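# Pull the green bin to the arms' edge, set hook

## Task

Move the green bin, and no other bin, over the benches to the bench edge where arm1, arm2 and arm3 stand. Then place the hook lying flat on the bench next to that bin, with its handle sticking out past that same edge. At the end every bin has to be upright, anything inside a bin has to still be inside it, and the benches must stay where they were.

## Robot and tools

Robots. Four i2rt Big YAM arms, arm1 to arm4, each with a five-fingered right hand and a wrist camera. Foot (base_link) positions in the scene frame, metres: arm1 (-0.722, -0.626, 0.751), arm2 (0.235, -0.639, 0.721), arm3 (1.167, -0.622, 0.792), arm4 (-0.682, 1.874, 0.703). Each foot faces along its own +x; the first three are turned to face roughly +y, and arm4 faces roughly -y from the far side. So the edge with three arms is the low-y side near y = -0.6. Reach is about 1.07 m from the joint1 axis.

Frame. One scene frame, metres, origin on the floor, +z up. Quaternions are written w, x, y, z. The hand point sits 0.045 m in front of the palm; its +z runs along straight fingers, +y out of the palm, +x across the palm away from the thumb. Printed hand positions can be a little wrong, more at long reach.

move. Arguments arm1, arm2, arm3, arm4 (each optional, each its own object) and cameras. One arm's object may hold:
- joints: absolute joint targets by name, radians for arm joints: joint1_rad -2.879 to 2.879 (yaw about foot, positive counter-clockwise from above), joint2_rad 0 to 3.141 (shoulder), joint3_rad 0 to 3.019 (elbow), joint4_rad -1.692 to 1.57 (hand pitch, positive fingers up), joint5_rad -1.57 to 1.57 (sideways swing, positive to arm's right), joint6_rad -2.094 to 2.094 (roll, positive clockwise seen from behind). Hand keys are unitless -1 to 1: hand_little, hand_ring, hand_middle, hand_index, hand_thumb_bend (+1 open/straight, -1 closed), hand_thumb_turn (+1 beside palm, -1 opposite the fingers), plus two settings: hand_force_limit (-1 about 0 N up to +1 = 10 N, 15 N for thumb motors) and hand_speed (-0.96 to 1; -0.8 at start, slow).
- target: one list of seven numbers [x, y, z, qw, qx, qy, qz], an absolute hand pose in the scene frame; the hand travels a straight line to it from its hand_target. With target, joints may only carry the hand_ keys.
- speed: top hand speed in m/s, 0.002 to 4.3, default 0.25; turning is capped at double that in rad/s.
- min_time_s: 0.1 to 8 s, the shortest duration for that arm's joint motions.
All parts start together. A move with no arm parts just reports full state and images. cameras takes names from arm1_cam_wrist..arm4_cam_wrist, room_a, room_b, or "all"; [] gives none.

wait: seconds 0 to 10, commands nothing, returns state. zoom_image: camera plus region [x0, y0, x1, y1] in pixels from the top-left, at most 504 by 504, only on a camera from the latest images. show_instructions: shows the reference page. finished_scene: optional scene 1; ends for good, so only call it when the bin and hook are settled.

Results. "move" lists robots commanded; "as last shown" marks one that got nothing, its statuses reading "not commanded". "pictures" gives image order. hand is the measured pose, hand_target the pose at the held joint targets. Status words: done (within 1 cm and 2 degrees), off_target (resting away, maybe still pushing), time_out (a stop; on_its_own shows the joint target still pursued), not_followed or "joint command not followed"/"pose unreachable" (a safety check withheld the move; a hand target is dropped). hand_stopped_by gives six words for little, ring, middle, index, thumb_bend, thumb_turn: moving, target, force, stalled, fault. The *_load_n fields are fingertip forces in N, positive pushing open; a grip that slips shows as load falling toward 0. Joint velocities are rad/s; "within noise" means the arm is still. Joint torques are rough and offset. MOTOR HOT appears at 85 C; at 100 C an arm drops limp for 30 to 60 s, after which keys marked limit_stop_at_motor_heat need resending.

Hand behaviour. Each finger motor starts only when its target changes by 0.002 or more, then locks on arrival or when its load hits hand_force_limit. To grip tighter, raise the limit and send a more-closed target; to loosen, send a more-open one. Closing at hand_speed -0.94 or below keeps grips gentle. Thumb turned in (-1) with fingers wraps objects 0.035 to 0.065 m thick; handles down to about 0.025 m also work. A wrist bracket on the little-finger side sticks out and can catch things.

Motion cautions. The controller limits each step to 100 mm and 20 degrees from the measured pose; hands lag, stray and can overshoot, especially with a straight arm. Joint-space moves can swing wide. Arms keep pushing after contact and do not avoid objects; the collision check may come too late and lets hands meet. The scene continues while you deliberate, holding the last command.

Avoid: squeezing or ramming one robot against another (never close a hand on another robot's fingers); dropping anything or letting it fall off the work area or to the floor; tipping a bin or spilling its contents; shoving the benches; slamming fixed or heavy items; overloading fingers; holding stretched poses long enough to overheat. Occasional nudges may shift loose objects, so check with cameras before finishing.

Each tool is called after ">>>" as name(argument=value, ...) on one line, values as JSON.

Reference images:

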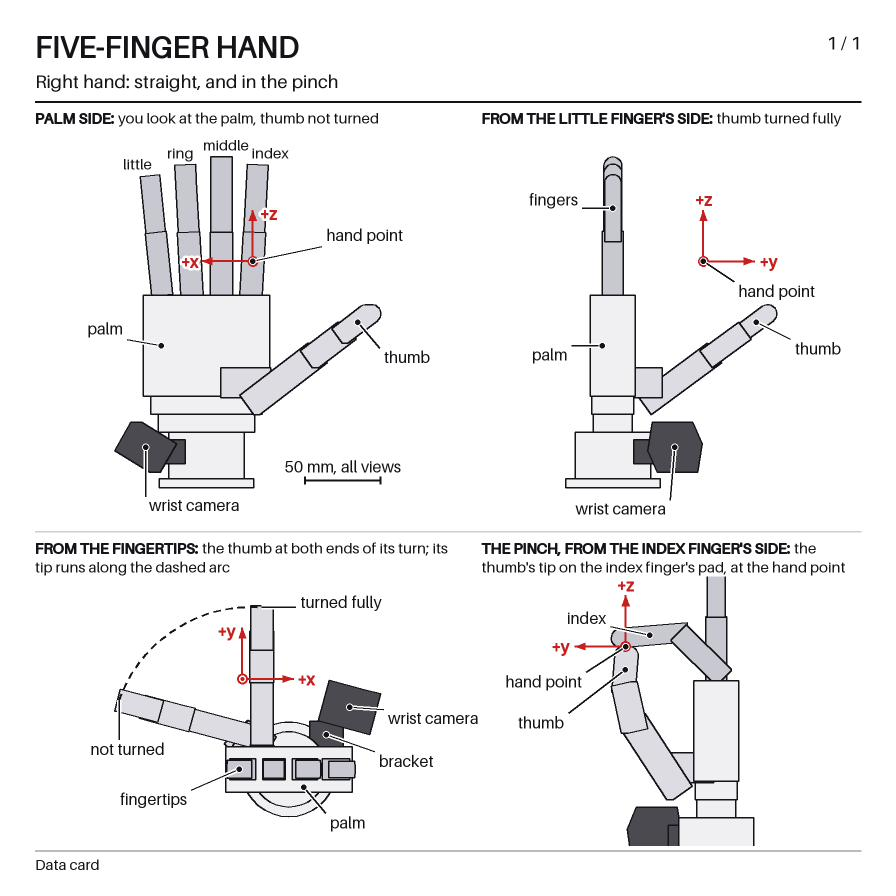

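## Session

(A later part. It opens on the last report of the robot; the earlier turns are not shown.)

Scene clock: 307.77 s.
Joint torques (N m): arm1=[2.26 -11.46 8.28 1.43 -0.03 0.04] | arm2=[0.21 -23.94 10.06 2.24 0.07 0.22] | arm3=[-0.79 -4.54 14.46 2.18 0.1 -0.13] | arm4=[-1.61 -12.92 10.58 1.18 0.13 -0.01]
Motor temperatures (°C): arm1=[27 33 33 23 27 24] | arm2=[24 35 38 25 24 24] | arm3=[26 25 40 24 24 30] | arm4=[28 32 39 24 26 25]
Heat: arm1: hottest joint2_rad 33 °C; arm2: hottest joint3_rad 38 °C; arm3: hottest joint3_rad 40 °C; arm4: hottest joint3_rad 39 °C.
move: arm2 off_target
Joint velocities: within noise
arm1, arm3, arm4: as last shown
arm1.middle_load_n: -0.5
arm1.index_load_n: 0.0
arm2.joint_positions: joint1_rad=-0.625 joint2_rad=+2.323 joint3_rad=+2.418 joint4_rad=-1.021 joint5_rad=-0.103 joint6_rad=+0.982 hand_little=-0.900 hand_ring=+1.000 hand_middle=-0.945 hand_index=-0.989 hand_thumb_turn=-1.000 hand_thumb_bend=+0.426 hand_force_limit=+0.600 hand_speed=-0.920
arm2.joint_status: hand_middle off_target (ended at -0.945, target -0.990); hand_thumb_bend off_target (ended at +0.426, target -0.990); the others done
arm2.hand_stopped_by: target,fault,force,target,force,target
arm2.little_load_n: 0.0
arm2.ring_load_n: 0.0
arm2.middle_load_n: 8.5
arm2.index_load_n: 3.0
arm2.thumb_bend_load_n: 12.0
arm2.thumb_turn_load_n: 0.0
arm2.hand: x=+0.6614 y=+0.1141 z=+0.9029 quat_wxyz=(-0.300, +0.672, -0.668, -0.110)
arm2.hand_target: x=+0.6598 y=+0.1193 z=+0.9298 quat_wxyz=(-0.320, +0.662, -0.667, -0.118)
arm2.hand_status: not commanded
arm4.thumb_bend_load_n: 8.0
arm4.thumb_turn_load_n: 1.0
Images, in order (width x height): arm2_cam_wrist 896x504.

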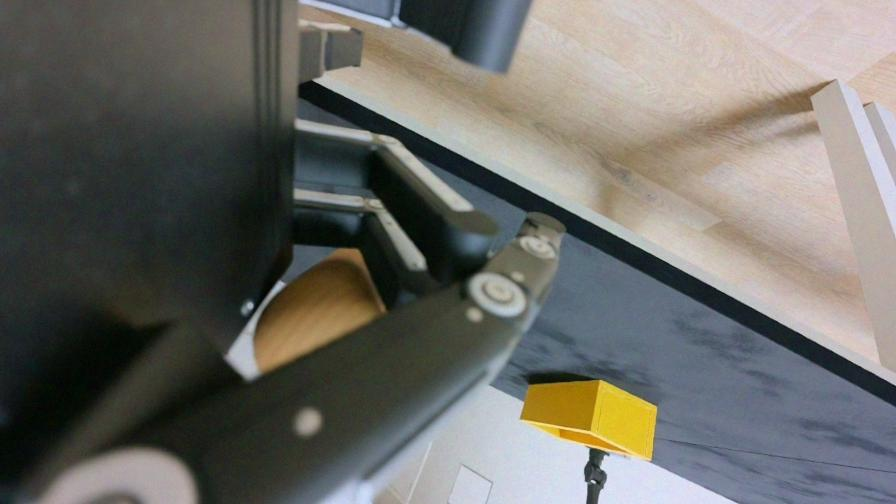

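>>> move(arm2={"target":[0.60,0.12,1.0,0.321,-0.662,0.667,0.118],"speed":0.15}, cameras=["arm2_cam_wrist","room_a","room_b"])

>>> zoom_image(camera="room_b", region=[430, 120, 600, 250])

>>> zoom_image(camera="room_a", region=[220, 120, 370, 250])

Scene clock: 310.70 s.
Joint torques (N m): arm1=[2.2 -11.75 8.14 1.5 -0.05 0.06] | arm2=[-0.03 -20.13 11.78 1.2 0.22 0.16] | arm3=[-0.5 -3.96 14.37 2.37 0.07 -0.11] | arm4=[-1.67 -12.75 10.56 1.17 0.13 -0.03]
Motor temperatures (°C): arm1=[27 33 33 23 27 24] | arm2=[24 36 38 25 24 24] | arm3=[26 25 40 24 24 30] | arm4=[28 32 39 24 26 25]
Heat: arm1: hottest joint2_rad 33 °C; arm2: hottest joint3_rad 38 °C; arm3: hottest joint3_rad 40 °C; arm4: hottest joint3_rad 39 °C.
move: arm2 done
Joint velocities: within noise
arm1, arm3, arm4: as last shown
arm1.ring_load_n: -0.5
arm1.middle_load_n: 0.0
arm2.joint_positions: joint1_rad=-0.551 joint2_rad=+2.188 joint3_rad=+2.399 joint4_rad=-1.092 joint5_rad=-0.061 joint6_rad=+1.043 hand_little=-0.900 hand_ring=+1.000 hand_middle=-0.945 hand_index=-0.989 hand_thumb_turn=-1.000 hand_thumb_bend=+0.426 hand_force_limit=+0.600 hand_speed=-0.920
arm2.joint_status: not commanded
arm2.hand_stopped_by: target,fault,force,target,force,target
arm2.little_load_n: 0.0
arm2.ring_load_n: 0.0
arm2.middle_load_n: 9.0
arm2.index_load_n: 0.0
arm2.thumb_bend_load_n: 11.5
arm2.thumb_turn_load_n: 0.0
arm2.hand: x=+0.5984 y=+0.1173 z=+0.9935 quat_wxyz=(-0.318, +0.668, -0.663, -0.116)
arm2.hand_target: x=+0.5998 y=+0.1199 z=+0.9998 quat_wxyz=(-0.321, +0.662, -0.667, -0.118)
arm2.hand_status: done (0.007 m and 1.0 deg from the pose sent, 0.115 m and 2.9 deg at the start)
arm4.thumb_turn_load_n: 0.5
Images, in order (width x height): arm2_cam_wrist 896x504, room_a 896x504, room_b 896x504.

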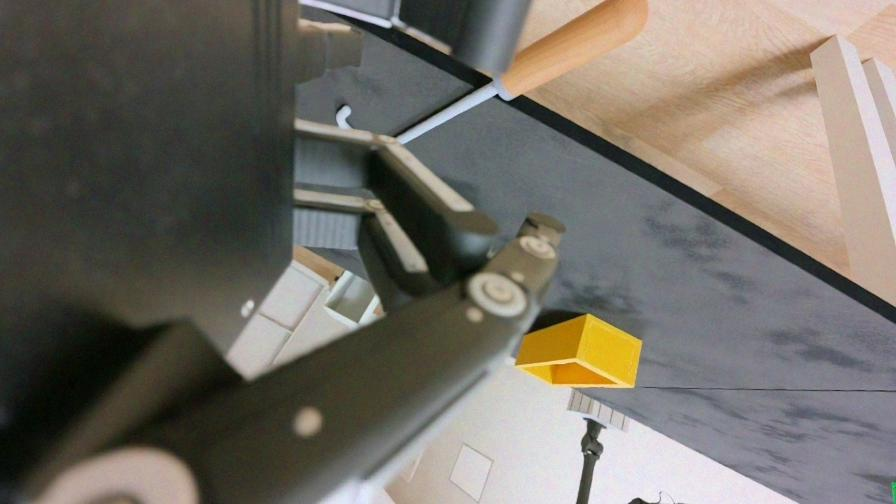

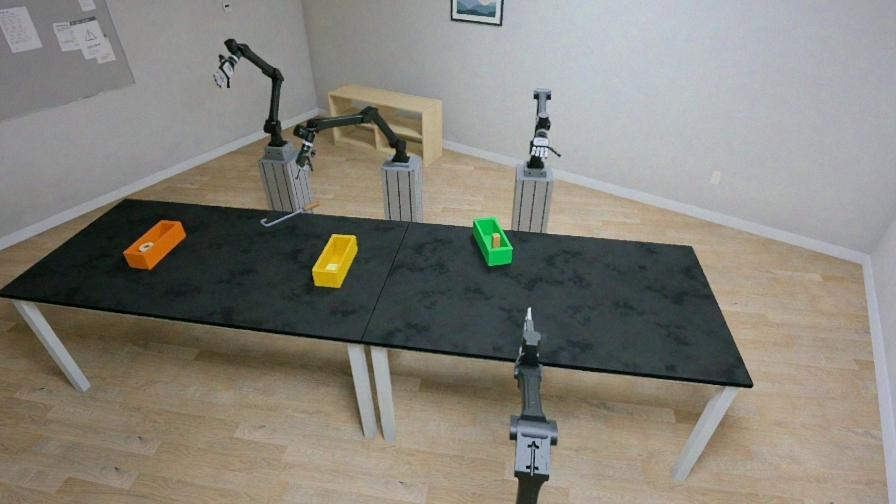

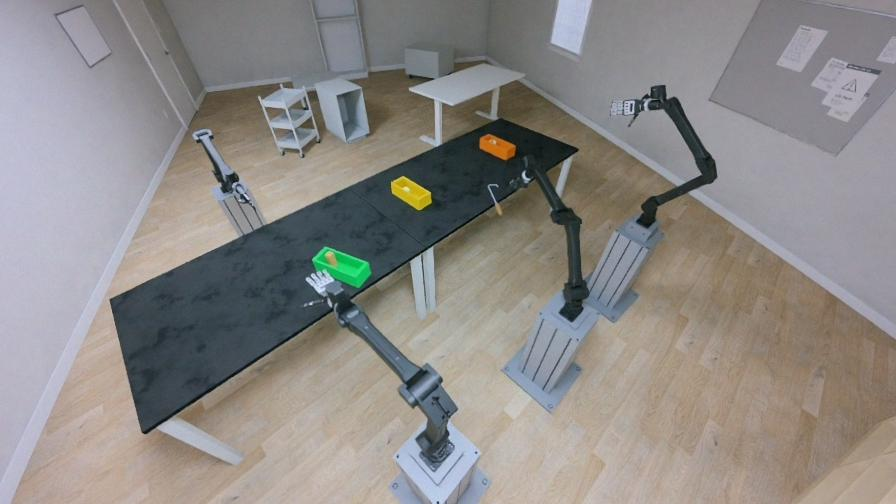

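Scaled by 2.965.

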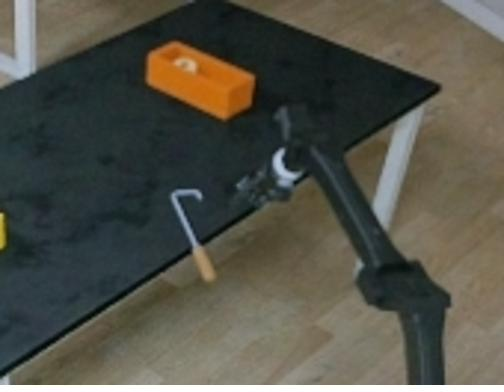

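Scaled by 3.360.

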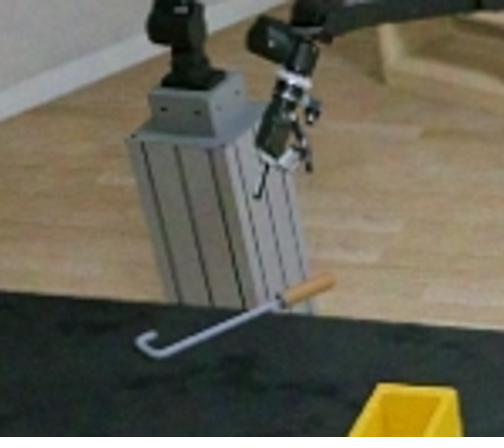

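>>> move(arm2={"target":[0.62,0.08,0.95,0.0355,-0.4294,0.8513,0.2987],"speed":0.25,"joints":{"hand_speed":-0.5,"hand_index":1,"hand_middle":1,"hand_little":1,"hand_thumb_bend":1}}, cameras=["arm2_cam_wrist","room_a","room_b"])

Scene clock: 326.23 s.
Joint torques (N m): arm1=[2.2 -11.69 8.31 1.58 -0.06 0.06] | arm2=[-0.44 -19.84 8.9 0.76 -0.38 0.16] | arm3=[-0.26 -4.19 14.31 2.37 0.11 -0.12] | arm4=[-1.67 -12.81 10.58 1.14 0.13 -0.02]
Motor temperatures (°C): arm1=[27 32 33 23 27 24] | arm2=[24 36 37 25 24 24] | arm3=[26 25 40 24 24 30] | arm4=[28 32 39 24 26 25]
Heat: arm1: hottest joint3_rad 33 °C; arm2: hottest joint3_rad 37 °C; arm3: hottest joint3_rad 40 °C; arm4: hottest joint3_rad 39 °C.
move: arm2 off_target
Joint velocities: within noise
arm1: as last shown
arm1.thumb_turn_load_n: -0.5
arm2.joint_positions: joint1_rad=-0.672 joint2_rad=+2.241 joint3_rad=+2.375 joint4_rad=-1.318 joint5_rad=-0.498 joint6_rad=+1.615 hand_little=+1.000 hand_ring=+1.000 hand_middle=+1.000 hand_index=+1.000 hand_thumb_turn=-1.000 hand_thumb_bend=+1.000 hand_force_limit=+0.600 hand_speed=-0.500
arm2.joint_status: all done
arm2.hand_stopped_by: target,fault,target,target,target,target
arm2.little_load_n: 0.0
arm2.ring_load_n: 0.0
arm2.middle_load_n: 0.0
arm2.index_load_n: 0.0
arm2.thumb_bend_load_n: -0.5
arm2.thumb_turn_load_n: 0.0
arm2.hand: x=+0.6150 y=+0.0818 z=+0.9668 quat_wxyz=(-0.050, +0.441, -0.843, -0.303)
arm2.hand_target: x=+0.6198 y=+0.0798 z=+0.9501 quat_wxyz=(-0.036, +0.430, -0.851, -0.299)
arm2.hand_status: off_target (0.018 m and 2.4 deg from the pose sent, 0.061 m and 52.4 deg at the start)
arm3.joint_positions: joint1_rad=+0.007 joint2_rad=+0.996 joint3_rad=+1.653 joint4_rad=-1.015 joint5_rad=-0.002 joint6_rad=-1.557 hand_little=+1.000 hand_ring=+1.000 hand_middle=+1.000 hand_index=+1.000 hand_thumb_turn=+1.000 hand_thumb_bend=+1.000 hand_force_limit=+0.000 hand_speed=-0.800
arm3.joint_status: not commanded
arm3.hand_stopped_by: target,target,target,target,target,target
arm3.little_load_n: 0.0
arm3.ring_load_n: 0.0
arm3.middle_load_n: 0.0
arm3.index_load_n: 0.0
arm3.thumb_bend_load_n: 0.0
arm3.thumb_turn_load_n: 0.0
arm3.hand: x=+1.2539 y=-0.2099 z=+1.3857 quat_wxyz=(-0.393, +0.603, +0.559, +0.411)
arm3.hand_target: x=+1.2571 y=-0.2122 z=+1.4138 quat_wxyz=(-0.405, +0.590, +0.549, +0.432)
arm3.hand_status: not commanded
arm4.joint_positions: joint1_rad=+0.048 joint2_rad=+1.686 joint3_rad=+1.164 joint4_rad=+0.375 joint5_rad=-0.005 joint6_rad=-1.556 hand_little=+1.000 hand_ring=+1.000 hand_middle=+1.000 hand_index=+1.000 hand_thumb_turn=-1.000 hand_thumb_bend=-0.949 hand_force_limit=+0.000 hand_speed=-0.800
arm4.joint_status: not commanded
arm4.hand_stopped_by: target,target,target,target,force,target
arm4.little_load_n: 0.0
arm4.ring_load_n: 0.0
arm4.middle_load_n: 0.0
arm4.index_load_n: 0.0
arm4.thumb_bend_load_n: 8.0
arm4.thumb_turn_load_n: 0.5
arm4.hand: x=-0.7343 y=+1.1492 z=+0.9427 quat_wxyz=(+0.459, +0.537, -0.533, +0.465)
arm4.hand_target: x=-0.7400 y=+1.1500 z=+0.9499 quat_wxyz=(+0.464, +0.534, -0.534, +0.464)
arm4.hand_status: not commanded
Images, in order (width x height): arm2_cam_wrist 896x504, room_a 896x504, room_b 896x504.

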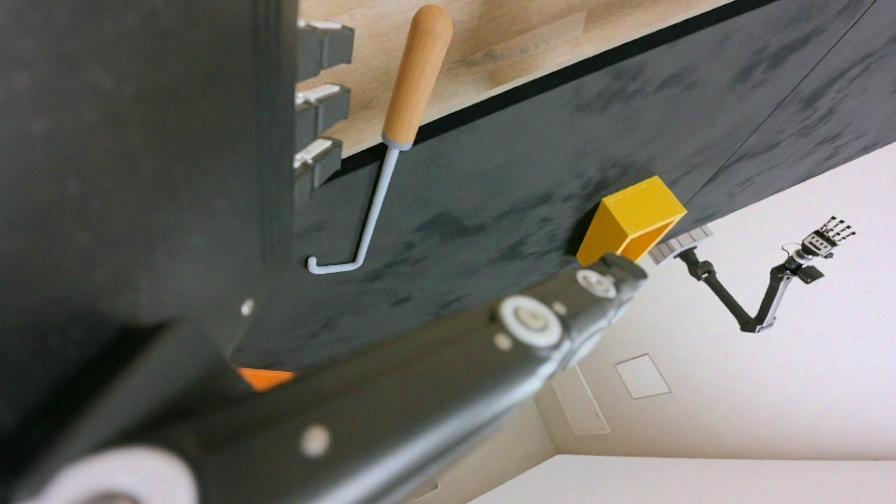

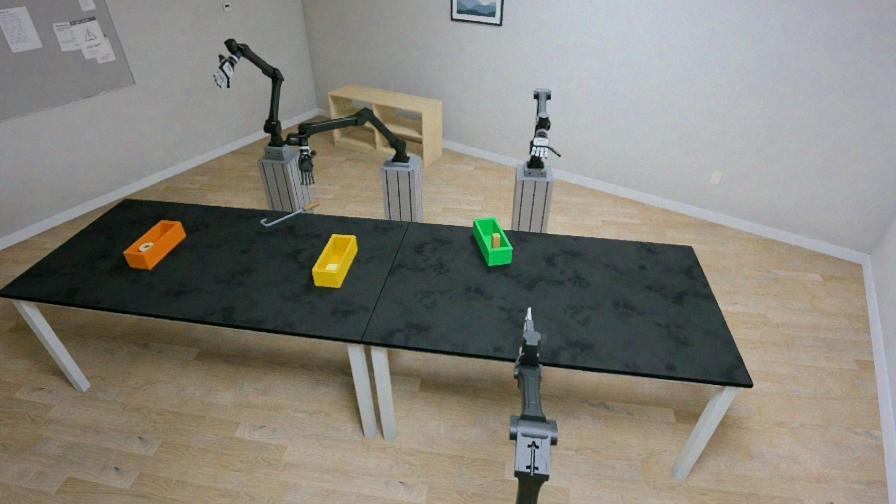

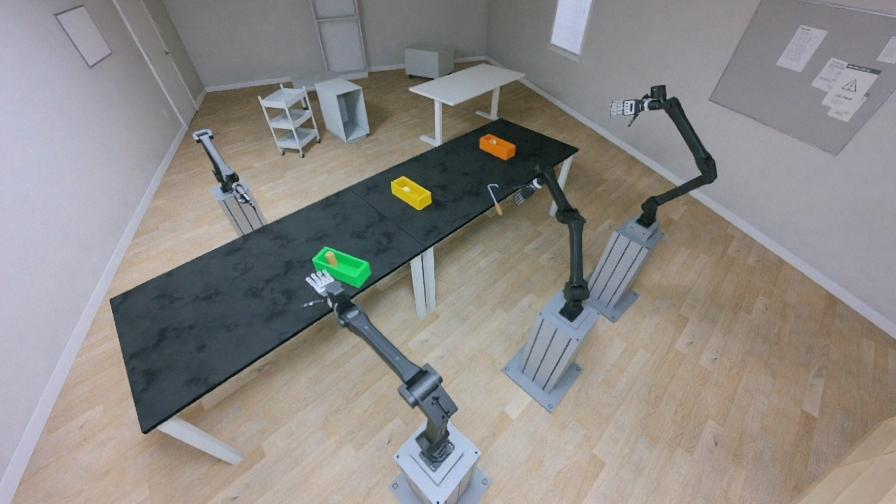

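>>> move(arm2={"target":[0.61,0.135,0.83,0.0355,-0.4294,0.8513,0.2987],"speed":0.15}, cameras=["arm2_cam_wrist"])

Scene clock: 330.67 s.
Joint torques (N m): arm1=[2.37 -11.75 8.24 1.43 -0.08 0.05] | arm2=[0.21 -21.77 12.14 1.35 -0.15 0.15] | arm3=[-0.38 -4.72 14.28 2.41 0.11 -0.14] | arm4=[-1.49 -12.92 10.58 1.14 0.12 -0.02]
Motor temperatures (°C): arm1=[27 32 33 23 27 24] | arm2=[24 36 37 25 24 24] | arm3=[26 25 40 24 24 30] | arm4=[28 32 39 24 26 25]
Heat: arm1: hottest joint3_rad 33 °C; arm2: hottest joint3_rad 37 °C; arm3: hottest joint3_rad 40 °C; arm4: hottest joint3_rad 39 °C.
move: arm2 off_target
Joint velocities: within noise
arm1, arm3, arm4: as last shown
arm1.thumb_turn_load_n: 0.0
arm2.joint_positions: joint1_rad=-0.629 joint2_rad=+2.404 joint3_rad=+2.304 joint4_rad=-1.117 joint5_rad=-0.484 joint6_rad=+1.672 hand_little=+1.000 hand_ring=+1.000 hand_middle=+1.000 hand_index=+1.000 hand_thumb_turn=-1.000 hand_thumb_bend=+1.000 hand_force_limit=+0.600 hand_speed=-0.500
arm2.joint_status: not commanded
arm2.hand_stopped_by: target,fault,target,target,target,target
arm2.little_load_n: 0.0
arm2.ring_load_n: 0.0
arm2.middle_load_n: 0.0
arm2.index_load_n: 0.0
arm2.thumb_bend_load_n: 0.0
arm2.thumb_turn_load_n: -0.5
arm2.hand: x=+0.6068 y=+0.1257 z=+0.8229 quat_wxyz=(-0.025, +0.432, -0.852, -0.293)
arm2.hand_target: x=+0.6096 y=+0.1345 z=+0.8300 quat_wxyz=(-0.036, +0.429, -0.851, -0.299)
arm2.hand_status: off_target (0.012 m and 1.4 deg from the pose sent, 0.147 m and 2.4 deg at the start)
arm3.ring_load_n: 0.5
Images, in order (width x height): arm2_cam_wrist 896x504.

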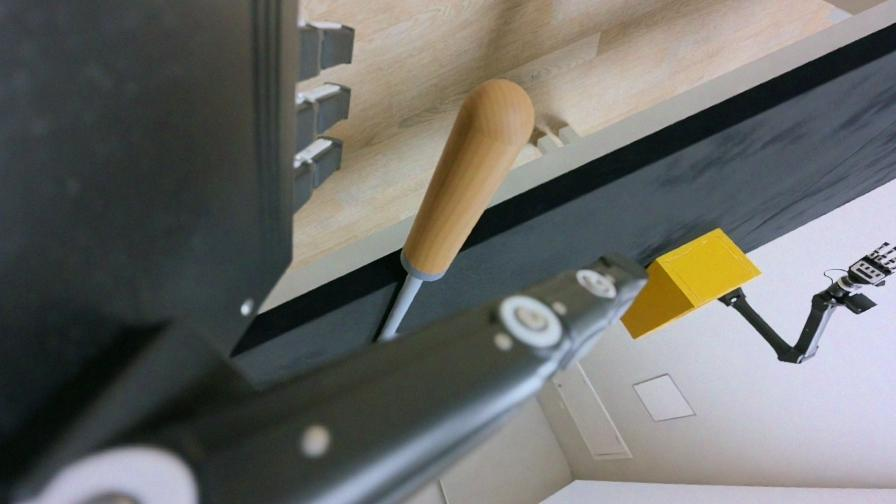

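>>> move(arm2={"target":[0.597,0.174,0.791,0.0355,-0.4294,0.8513,0.2987],"speed":0.08}, cameras=["arm2_cam_wrist"])

Scene clock: 335.30 s.
Joint torques (N m): arm1=[2.2 -11.63 8.18 1.61 -0.04 0.04] | arm2=[0.21 -21.6 14.13 0.72 -0.12 0.15] | arm3=[-0.26 -4.42 14.41 2.28 0.1 -0.16] | arm4=[-1.55 -12.92 10.58 1.16 0.13 -0.02]
Motor temperatures (°C): arm1=[27 32 33 23 27 24] | arm2=[24 36 37 25 24 24] | arm3=[26 25 40 24 24 30] | arm4=[28 32 39 24 26 25]
Heat: arm1: hottest joint3_rad 33 °C; arm2: hottest joint3_rad 37 °C; arm3: hottest joint3_rad 40 °C; arm4: hottest joint3_rad 39 °C.
move: arm2 off_target
Joint velocities: within noise
arm1, arm3, arm4: as last shown
arm1.middle_load_n: -0.5
arm1.index_load_n: -0.5
arm1.thumb_turn_load_n: -0.5
arm2.joint_positions: joint1_rad=-0.587 joint2_rad=+2.520 joint3_rad=+2.419 joint4_rad=-1.088 joint5_rad=-0.468 joint6_rad=+1.717 hand_little=+1.000 hand_ring=+1.000 hand_middle=+1.000 hand_index=+1.000 hand_thumb_turn=-1.000 hand_thumb_bend=+1.000 hand_force_limit=+0.600 hand_speed=-0.500
arm2.joint_status: not commanded
arm2.hand_stopped_by: target,fault,target,target,target,target
arm2.little_load_n: 0.0
arm2.ring_load_n: 0.0
arm2.middle_load_n: 0.0
arm2.index_load_n: 0.0
arm2.thumb_bend_load_n: 0.0
arm2.thumb_turn_load_n: 0.0
arm2.hand: x=+0.5933 y=+0.1640 z=+0.7846 quat_wxyz=(-0.028, +0.433, -0.852, -0.294)
arm2.hand_target: x=+0.5965 y=+0.1733 z=+0.7911 quat_wxyz=(-0.036, +0.429, -0.851, -0.299)
arm2.hand_status: off_target (0.012 m and 1.0 deg from the pose sent, 0.059 m and 1.4 deg at the start)
arm3.ring_load_n: 0.0
Images, in order (width x height): arm2_cam_wrist 896x504.

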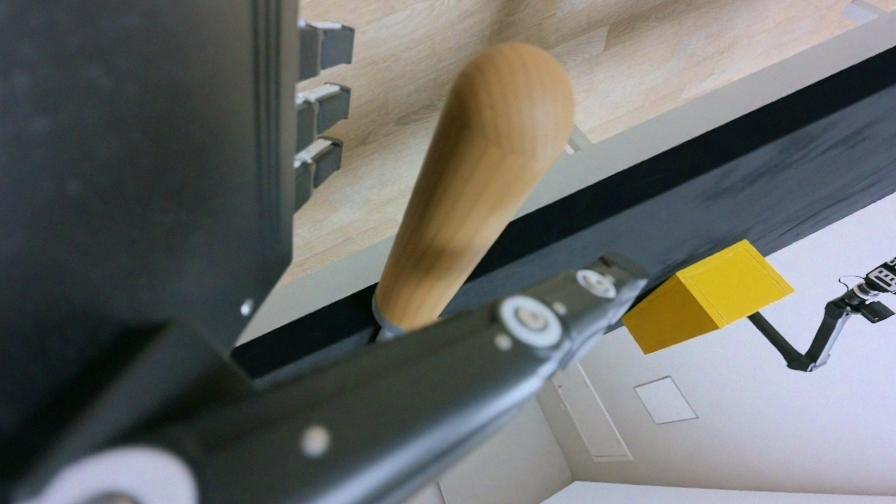

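>>> move(arm2={"joints":{"hand_speed":-0.94,"hand_force_limit":-0.7,"hand_index":-0.9,"hand_middle":-0.9}}, cameras=["arm2_cam_wrist"])

Scene clock: 347.27 s.
Joint torques (N m): arm1=[2.32 -11.63 8.25 1.57 -0.03 0.07] | arm2=[0.26 -22.36 14.09 0.68 -0.26 0.14] | arm3=[-0.32 -4.37 14.34 2.4 0.07 -0.13] | arm4=[-1.55 -12.81 10.54 1.18 0.13 -0.02]
Motor temperatures (°C): arm1=[27 32 33 23 27 24] | arm2=[24 37 39 25 24 24] | arm3=[26 25 40 24 24 30] | arm4=[28 32 39 24 26 25]
Heat: arm1: hottest joint3_rad 33 °C; arm2: hottest joint3_rad 39 °C; arm3: hottest joint3_rad 40 °C; arm4: hottest joint3_rad 39 °C.
move: arm2 off_target
Joint velocities: within noise
arm1, arm3, arm4: as last shown
arm1.ring_load_n: 0.0
arm1.middle_load_n: 0.0
arm1.index_load_n: 0.0
arm1.thumb_bend_load_n: -0.5
arm1.thumb_turn_load_n: 0.0
arm2.joint_positions: joint1_rad=-0.587 joint2_rad=+2.533 joint3_rad=+2.419 joint4_rad=-1.088 joint5_rad=-0.465 joint6_rad=+1.719 hand_little=+1.000 hand_ring=+1.000 hand_middle=-0.795 hand_index=-0.117 hand_thumb_turn=-1.000 hand_thumb_bend=+1.000 hand_force_limit=-0.700 hand_speed=-0.940
arm2.joint_status: hand_middle off_target (ended at -0.795, target -0.900); hand_index off_target (ended at -0.117, target -0.900); the others done
arm2.hand_stopped_by: target,fault,force,force,target,target
arm2.little_load_n: 0.0
arm2.ring_load_n: -0.5
arm2.middle_load_n: 1.5
arm2.index_load_n: 0.0
arm2.thumb_bend_load_n: 0.0
arm2.thumb_turn_load_n: 0.0
arm2.hand: x=+0.5933 y=+0.1632 z=+0.7738 quat_wxyz=(-0.024, +0.431, -0.854, -0.290)
arm2.hand_target: x=+0.5965 y=+0.1733 z=+0.7910 quat_wxyz=(-0.036, +0.429, -0.851, -0.299)
arm2.hand_status: not commanded
arm3.thumb_bend_load_n: 0.5
Images, in order (width x height): arm2_cam_wrist 896x504.

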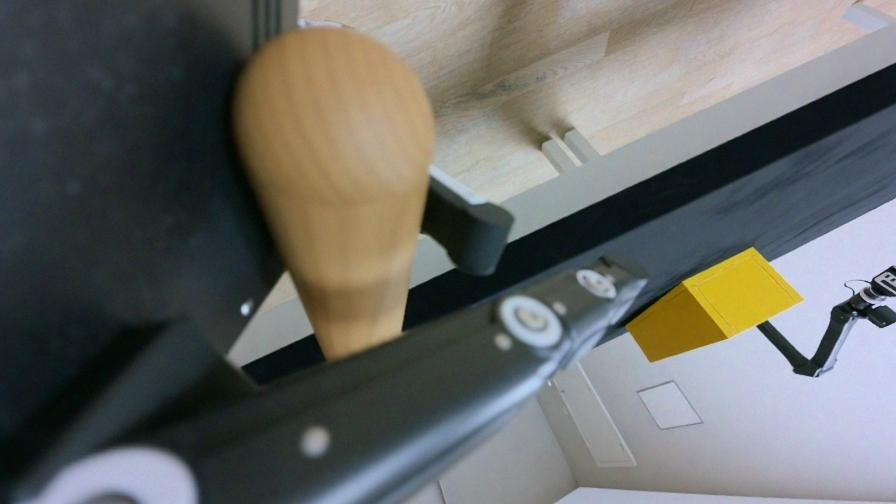

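>>> move(arm2={"joints":{"hand_speed":-0.92,"hand_force_limit":-0.5,"hand_index":-0.95,"hand_middle":-0.95}}, cameras=["arm2_cam_wrist","room_a"])

>>> zoom_image(camera="room_a", region=[240, 130, 370, 240])

Scene clock: 350.80 s.
Joint torques (N m): arm1=[2.61 -11.63 8.28 1.47 -0.03 0.05] | arm2=[0.21 -22.42 14.08 0.69 -0.26 0.14] | arm3=[0.03 -4.6 14.34 2.26 0.09 -0.11] | arm4=[-1.61 -12.98 10.61 1.17 0.13 -0.02]
Motor temperatures (°C): arm1=[27 32 33 23 27 24] | arm2=[24 37 39 25 24 24] | arm3=[26 25 40 24 24 30] | arm4=[28 32 39 24 26 25]
Heat: arm1: hottest joint3_rad 33 °C; arm2: hottest joint3_rad 39 °C; arm3: hottest joint3_rad 40 °C; arm4: hottest joint3_rad 39 °C.
move: arm2 off_target
Joint velocities: within noise
arm1.joint_positions: joint1_rad=-0.062 joint2_rad=+1.461 joint3_rad=+1.299 joint4_rad=-0.009 joint5_rad=+0.058 joint6_rad=-0.035 hand_little=+1.000 hand_ring=+1.000 hand_middle=+1.000 hand_index=+1.000 hand_thumb_turn=+1.000 hand_thumb_bend=+1.000 hand_force_limit=+0.000 hand_speed=-0.800
arm1.joint_status: not commanded
arm1.hand_stopped_by: target,target,target,target,target,target
arm1.little_load_n: 0.0
arm1.ring_load_n: 0.0
arm1.middle_load_n: 0.0
arm1.index_load_n: -0.5
arm1.thumb_bend_load_n: 0.0
arm1.thumb_turn_load_n: -0.5
arm1.hand: x=-0.7326 y=+0.0529 z=+1.0989 quat_wxyz=(-0.644, +0.764, -0.011, +0.027)
arm1.hand_target: x=-0.7399 y=+0.0500 z=+1.1000 quat_wxyz=(-0.643, +0.766, -0.013, +0.020)
arm1.hand_status: not commanded
arm2.joint_positions: joint1_rad=-0.586 joint2_rad=+2.533 joint3_rad=+2.419 joint4_rad=-1.088 joint5_rad=-0.465 joint6_rad=+1.719 hand_little=+1.000 hand_ring=+1.000 hand_middle=-0.808 hand_index=-0.654 hand_thumb_turn=-1.000 hand_thumb_bend=+1.000 hand_force_limit=-0.500 hand_speed=-0.920
arm2.joint_status: hand_middle off_target (ended at -0.808, target -0.950); hand_index off_target (ended at -0.654, target -0.950); the others done
arm2.hand_stopped_by: target,fault,force,force,target,target
arm2.little_load_n: 0.0
arm2.ring_load_n: 0.0
arm2.middle_load_n: 0.0
arm2.index_load_n: 2.0
arm2.thumb_bend_load_n: 0.0
arm2.thumb_turn_load_n: -0.5
arm2.hand: x=+0.5927 y=+0.1634 z=+0.7732 quat_wxyz=(-0.024, +0.431, -0.854, -0.290)
arm2.hand_target: x=+0.5966 y=+0.1732 z=+0.7912 quat_wxyz=(-0.036, +0.429, -0.851, -0.299)
arm2.hand_status: not commanded
arm3, arm4: as last shown
arm3.thumb_bend_load_n: 0.0
Images, in order (width x height): arm2_cam_wrist 896x504, room_a 896x504.

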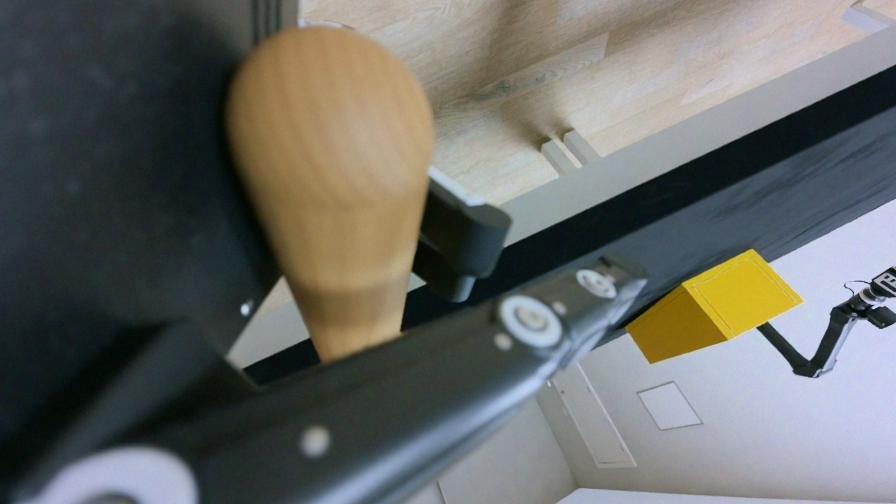

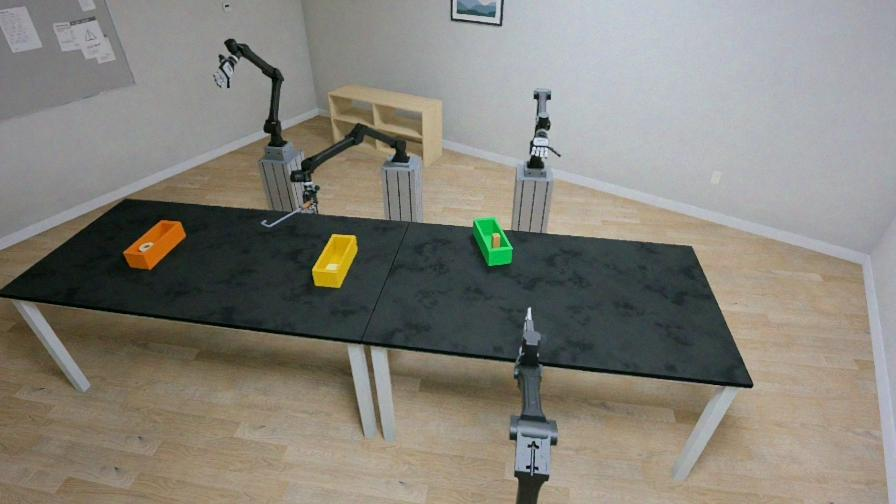

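Scaled by 3.877.

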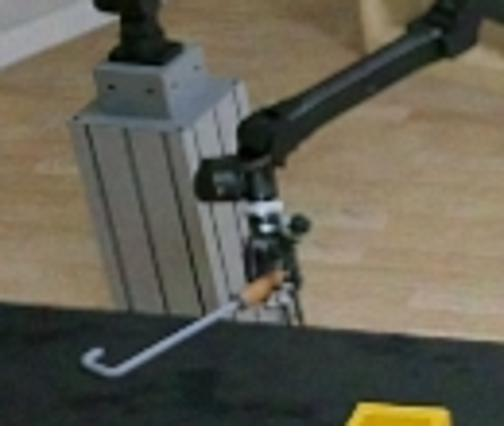

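>>> move(arm2={"joints":{"hand_speed":-0.92,"hand_force_limit":0.2,"hand_index":-0.98,"hand_middle":-0.98}}, cameras=["arm2_cam_wrist"])

Scene clock: 353.27 s.
Joint torques (N m): arm1=[2.32 -11.58 8.2 1.48 -0.05 0.07] | arm2=[0.09 -22.59 14.05 0.76 -0.26 0.14] | arm3=[-0.56 -4.42 14.5 2.3 0.08 -0.11] | arm4=[-1.55 -12.69 10.56 1.16 0.13 -0.02]
Motor temperatures (°C): arm1=[27 32 33 23 27 24] | arm2=[24 37 40 25 24 24] | arm3=[26 25 40 24 24 30] | arm4=[28 32 39 24 26 25]
Heat: arm1: hottest joint3_rad 33 °C; arm2: hottest joint3_rad 40 °C; arm3: hottest joint3_rad 40 °C; arm4: hottest joint3_rad 39 °C.
move: arm2 off_target
Joint velocities: within noise
arm1, arm3, arm4: as last shown
arm1.index_load_n: 0.0
arm1.thumb_turn_load_n: 0.0
arm2.joint_positions: joint1_rad=-0.584 joint2_rad=+2.537 joint3_rad=+2.419 joint4_rad=-1.089 joint5_rad=-0.465 joint6_rad=+1.719 hand_little=+1.000 hand_ring=+1.000 hand_middle=-0.933 hand_index=-0.854 hand_thumb_turn=-1.000 hand_thumb_bend=+1.000 hand_force_limit=+0.200 hand_speed=-0.920
arm2.joint_status: hand_middle off_target (ended at -0.933, target -0.980); hand_index off_target (ended at -0.854, target -0.980); the others done
arm2.hand_stopped_by: target,fault,force,force,target,target
arm2.little_load_n: 0.0
arm2.ring_load_n: 0.0
arm2.middle_load_n: 3.0
arm2.index_load_n: 6.0
arm2.thumb_bend_load_n: 0.0
arm2.thumb_turn_load_n: 0.0
arm2.hand: x=+0.5912 y=+0.1636 z=+0.7702 quat_wxyz=(-0.022, +0.432, -0.854, -0.289)
arm2.hand_target: x=+0.5965 y=+0.1733 z=+0.7910 quat_wxyz=(-0.036, +0.429, -0.851, -0.299)
arm2.hand_status: not commanded
arm4.little_load_n: 0.5
Images, in order (width x height): arm2_cam_wrist 896x504.

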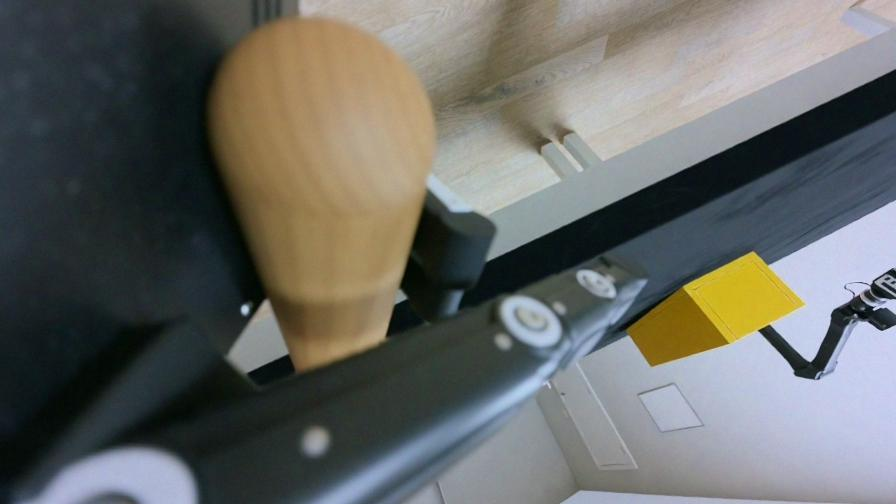

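>>> move(arm2={"joints":{"hand_speed":-0.9,"hand_force_limit":0.0,"hand_thumb_bend":-0.95}}, cameras=["arm2_cam_wrist"])

Scene clock: 361.80 s.
Joint torques (N m): arm1=[1.9 -11.75 8.27 1.44 -0.07 0.04] | arm2=[0.09 -22.65 14.05 0.73 -0.26 0.14] | arm3=[-0.67 -4.42 14.45 2.15 0.11 -0.11] | arm4=[-1.55 -12.81 10.58 1.2 0.12 -0.02]
Motor temperatures (°C): arm1=[27 32 33 23 27 24] | arm2=[24 37 41 25 24 24] | arm3=[26 25 40 24 24 30] | arm4=[28 32 39 24 26 25]
Heat: arm1: hottest joint3_rad 33 °C; arm2: hottest joint3_rad 41 °C; arm3: hottest joint3_rad 40 °C; arm4: hottest joint3_rad 39 °C.
move: arm2 off_target
Joint velocities: within noise
arm1, arm3, arm4: as last shown
arm1.thumb_turn_load_n: -0.5
arm2.joint_positions: joint1_rad=-0.584 joint2_rad=+2.537 joint3_rad=+2.419 joint4_rad=-1.089 joint5_rad=-0.465 joint6_rad=+1.719 hand_little=+1.000 hand_ring=+1.000 hand_middle=-0.933 hand_index=-0.854 hand_thumb_turn=-1.000 hand_thumb_bend=+0.467 hand_force_limit=+0.000 hand_speed=-0.900
arm2.joint_status: hand_thumb_bend off_target (ended at +0.467, target -0.950); the others done
arm2.hand_stopped_by: target,fault,force,force,force,target
arm2.little_load_n: 0.0
arm2.ring_load_n: 0.0
arm2.middle_load_n: 3.0
arm2.index_load_n: 6.0
arm2.thumb_bend_load_n: 7.5
arm2.thumb_turn_load_n: 0.0
arm2.hand: x=+0.5912 y=+0.1636 z=+0.7702 quat_wxyz=(-0.022, +0.432, -0.854, -0.289)
arm2.hand_target: x=+0.5965 y=+0.1733 z=+0.7910 quat_wxyz=(-0.036, +0.429, -0.851, -0.299)
arm2.hand_status: not commanded
arm4.little_load_n: 0.0
arm4.thumb_bend_load_n: 7.5
Images, in order (width x height): arm2_cam_wrist 896x504.

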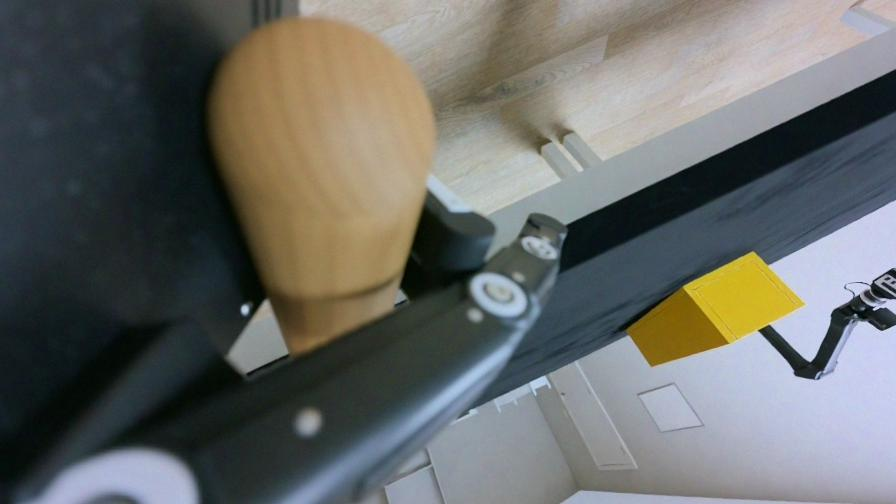

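>>> move(arm2={"joints":{"hand_speed":-0.92,"hand_force_limit":0.5,"hand_index":-1.0,"hand_middle":-1.0}})

>>> move(arm2={"target":[0.588,0.158,0.815,0.0355,-0.4294,0.8513,0.2987],"speed":0.06}, cameras=["arm2_cam_wrist","room_a","room_b"])

>>> zoom_image(camera="room_a", region=[240, 130, 370, 240])

>>> zoom_image(camera="room_b", region=[430, 140, 580, 250])

Scene clock: 363.23 s.
Joint torques (N m): arm1=[2.43 -11.81 8.34 1.52 -0.04 0.05] | arm2=[0.09 -22.59 14.04 0.73 -0.27 0.15] | arm3=[-0.26 -4.78 14.3 2.25 0.1 -0.12] | arm4=[-1.61 -12.81 10.56 1.13 0.13 -0.02]
Motor temperatures (°C): arm1=[27 32 33 23 27 24] | arm2=[24 37 41 25 24 24] | arm3=[26 25 40 24 24 30] | arm4=[28 32 39 24 26 25]
Heat: arm1: hottest joint3_rad 33 °C; arm2: hottest joint3_rad 41 °C; arm3: hottest joint3_rad 40 °C; arm4: hottest joint3_rad 39 °C.
move: arm2 off_target
Joint velocities: within noise
arm1, arm3, arm4: as last shown
arm2.joint_positions: joint1_rad=-0.584 joint2_rad=+2.537 joint3_rad=+2.419 joint4_rad=-1.089 joint5_rad=-0.465 joint6_rad=+1.719 hand_little=+1.000 hand_ring=+1.000 hand_middle=-0.960 hand_index=-0.867 hand_thumb_turn=-1.000 hand_thumb_bend=+0.467 hand_force_limit=+0.500 hand_speed=-0.920
arm2.joint_status: hand_middle off_target (ended at -0.960, target -1.000); hand_index off_target (ended at -0.867, target -1.000); the others done
arm2.hand_stopped_by: target,fault,force,force,force,target
arm2.little_load_n: 0.0
arm2.ring_load_n: 0.0
arm2.middle_load_n: 8.0
arm2.index_load_n: 8.0
arm2.thumb_bend_load_n: 7.5
arm2.thumb_turn_load_n: 0.0
arm2.hand: x=+0.5912 y=+0.1636 z=+0.7702 quat_wxyz=(-0.022, +0.432, -0.854, -0.289)
arm2.hand_target: x=+0.5965 y=+0.1733 z=+0.7910 quat_wxyz=(-0.036, +0.429, -0.851, -0.299)
arm2.hand_status: not commanded
arm4.thumb_bend_load_n: 8.0
pictures: none

Scene clock: 364.43 s.
Joint torques (N m): arm1=[2.43 -11.75 8.23 1.37 -0.02 0.03] | arm2=[-0.03 -25.47 9.51 1.52 -0.34 0.11] | arm3=[-0.38 -4.07 14.48 2.4 0.08 -0.11] | arm4=[-1.49 -12.75 10.56 1.16 0.13 -0.02]
Motor temperatures (°C): arm1=[27 32 33 23 27 24] | arm2=[24 37 41 25 24 24] | arm3=[26 25 40 24 24 30] | arm4=[28 32 39 24 26 25]
Heat: arm1: hottest joint3_rad 33 °C; arm2: hottest joint3_rad 41 °C; arm3: hottest joint3_rad 40 °C; arm4: hottest joint3_rad 39 °C.
move: arm2 off_target
Joint velocities: within noise
arm1: as last shown
arm2.joint_positions: joint1_rad=-0.584 joint2_rad=+2.490 joint3_rad=+2.351 joint4_rad=-1.089 joint5_rad=-0.464 joint6_rad=+1.720 hand_little=+1.000 hand_ring=+1.000 hand_middle=-0.960 hand_index=-0.867 hand_thumb_turn=-1.000 hand_thumb_bend=+0.467 hand_force_limit=+0.500 hand_speed=-0.920
arm2.joint_status: not commanded
arm2.hand_stopped_by: target,fault,force,force,force,target
arm2.little_load_n: 0.0
arm2.ring_load_n: 0.0
arm2.middle_load_n: 8.0
arm2.index_load_n: 7.0
arm2.thumb_bend_load_n: 7.5
arm2.thumb_turn_load_n: 0.0
arm2.hand: x=+0.5844 y=+0.1526 z=+0.7760 quat_wxyz=(-0.013, +0.430, -0.857, -0.283)
arm2.hand_target: x=+0.5875 y=+0.1576 z=+0.8149 quat_wxyz=(-0.035, +0.430, -0.851, -0.299)
arm2.hand_status: off_target (0.040 m and 3.2 deg from the pose sent, 0.045 m and 2.0 deg at the start)
arm3.joint_positions: joint1_rad=+0.007 joint2_rad=+0.996 joint3_rad=+1.653 joint4_rad=-1.015 joint5_rad=-0.002 joint6_rad=-1.557 hand_little=+1.000 hand_ring=+1.000 hand_middle=+1.000 hand_index=+1.000 hand_thumb_turn=+1.000 hand_thumb_bend=+1.000 hand_force_limit=+0.000 hand_speed=-0.800
arm3.joint_status: not commanded
arm3.hand_stopped_by: target,target,target,target,target,target
arm3.little_load_n: 0.0
arm3.ring_load_n: -0.5
arm3.middle_load_n: 0.0
arm3.index_load_n: 0.0
arm3.thumb_bend_load_n: 0.0
arm3.thumb_turn_load_n: 0.0
arm3.hand: x=+1.2539 y=-0.2099 z=+1.3857 quat_wxyz=(-0.393, +0.603, +0.559, +0.411)
arm3.hand_target: x=+1.2571 y=-0.2122 z=+1.4138 quat_wxyz=(-0.405, +0.590, +0.549, +0.432)
arm3.hand_status: not commanded
arm4.joint_positions: joint1_rad=+0.048 joint2_rad=+1.686 joint3_rad=+1.164 joint4_rad=+0.375 joint5_rad=-0.005 joint6_rad=-1.556 hand_little=+1.000 hand_ring=+1.000 hand_middle=+1.000 hand_index=+1.000 hand_thumb_turn=-1.000 hand_thumb_bend=-0.949 hand_force_limit=+0.000 hand_speed=-0.800
arm4.joint_status: not commanded
arm4.hand_stopped_by: target,target,target,target,force,target
arm4.little_load_n: 0.0
arm4.ring_load_n: 0.0
arm4.middle_load_n: 0.0
arm4.index_load_n: 0.0
arm4.thumb_bend_load_n: 8.0
arm4.thumb_turn_load_n: 0.5
arm4.hand: x=-0.7343 y=+1.1492 z=+0.9427 quat_wxyz=(+0.459, +0.537, -0.533, +0.465)
arm4.hand_target: x=-0.7400 y=+1.1500 z=+0.9499 quat_wxyz=(+0.464, +0.534, -0.534, +0.464)
arm4.hand_status: not commanded
Images, in order (width x height): arm2_cam_wrist 896x504, room_a 896x504, room_b 896x504.

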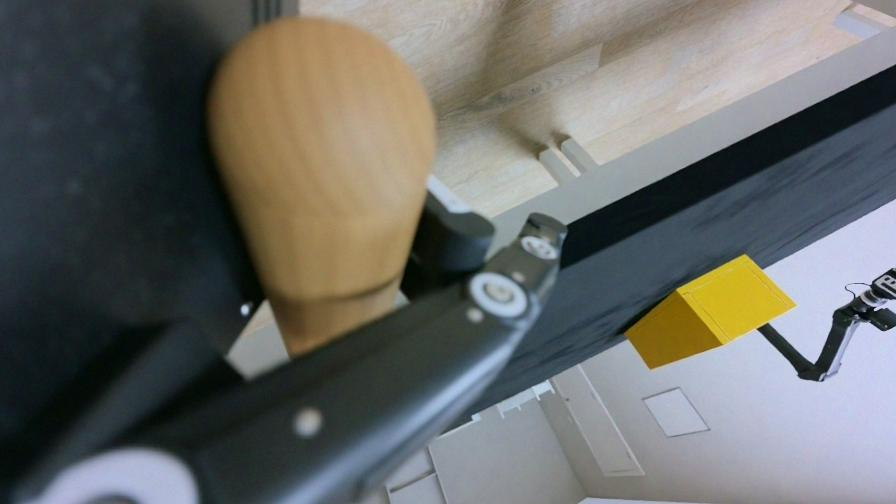

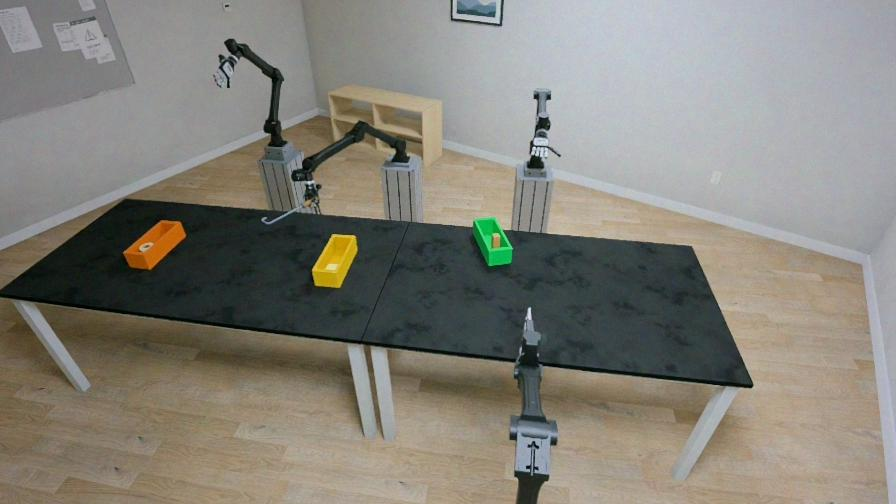

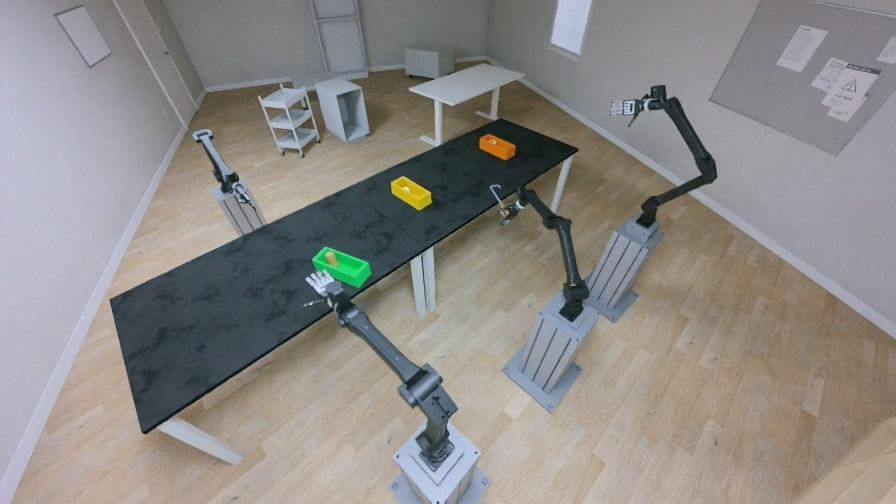

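Scaled by 3.877.

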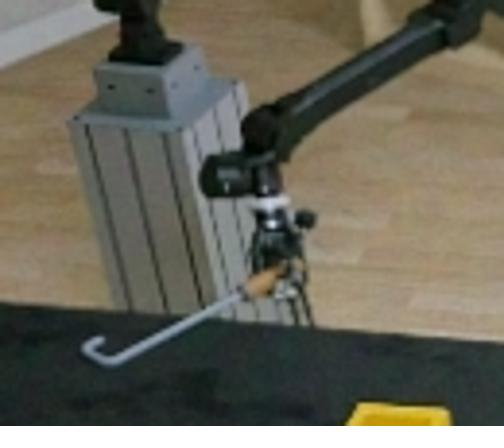

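Scaled by 3.360.

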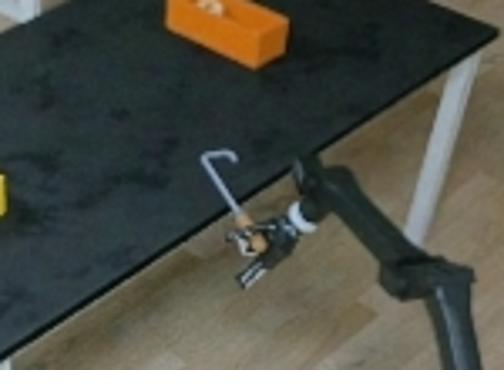

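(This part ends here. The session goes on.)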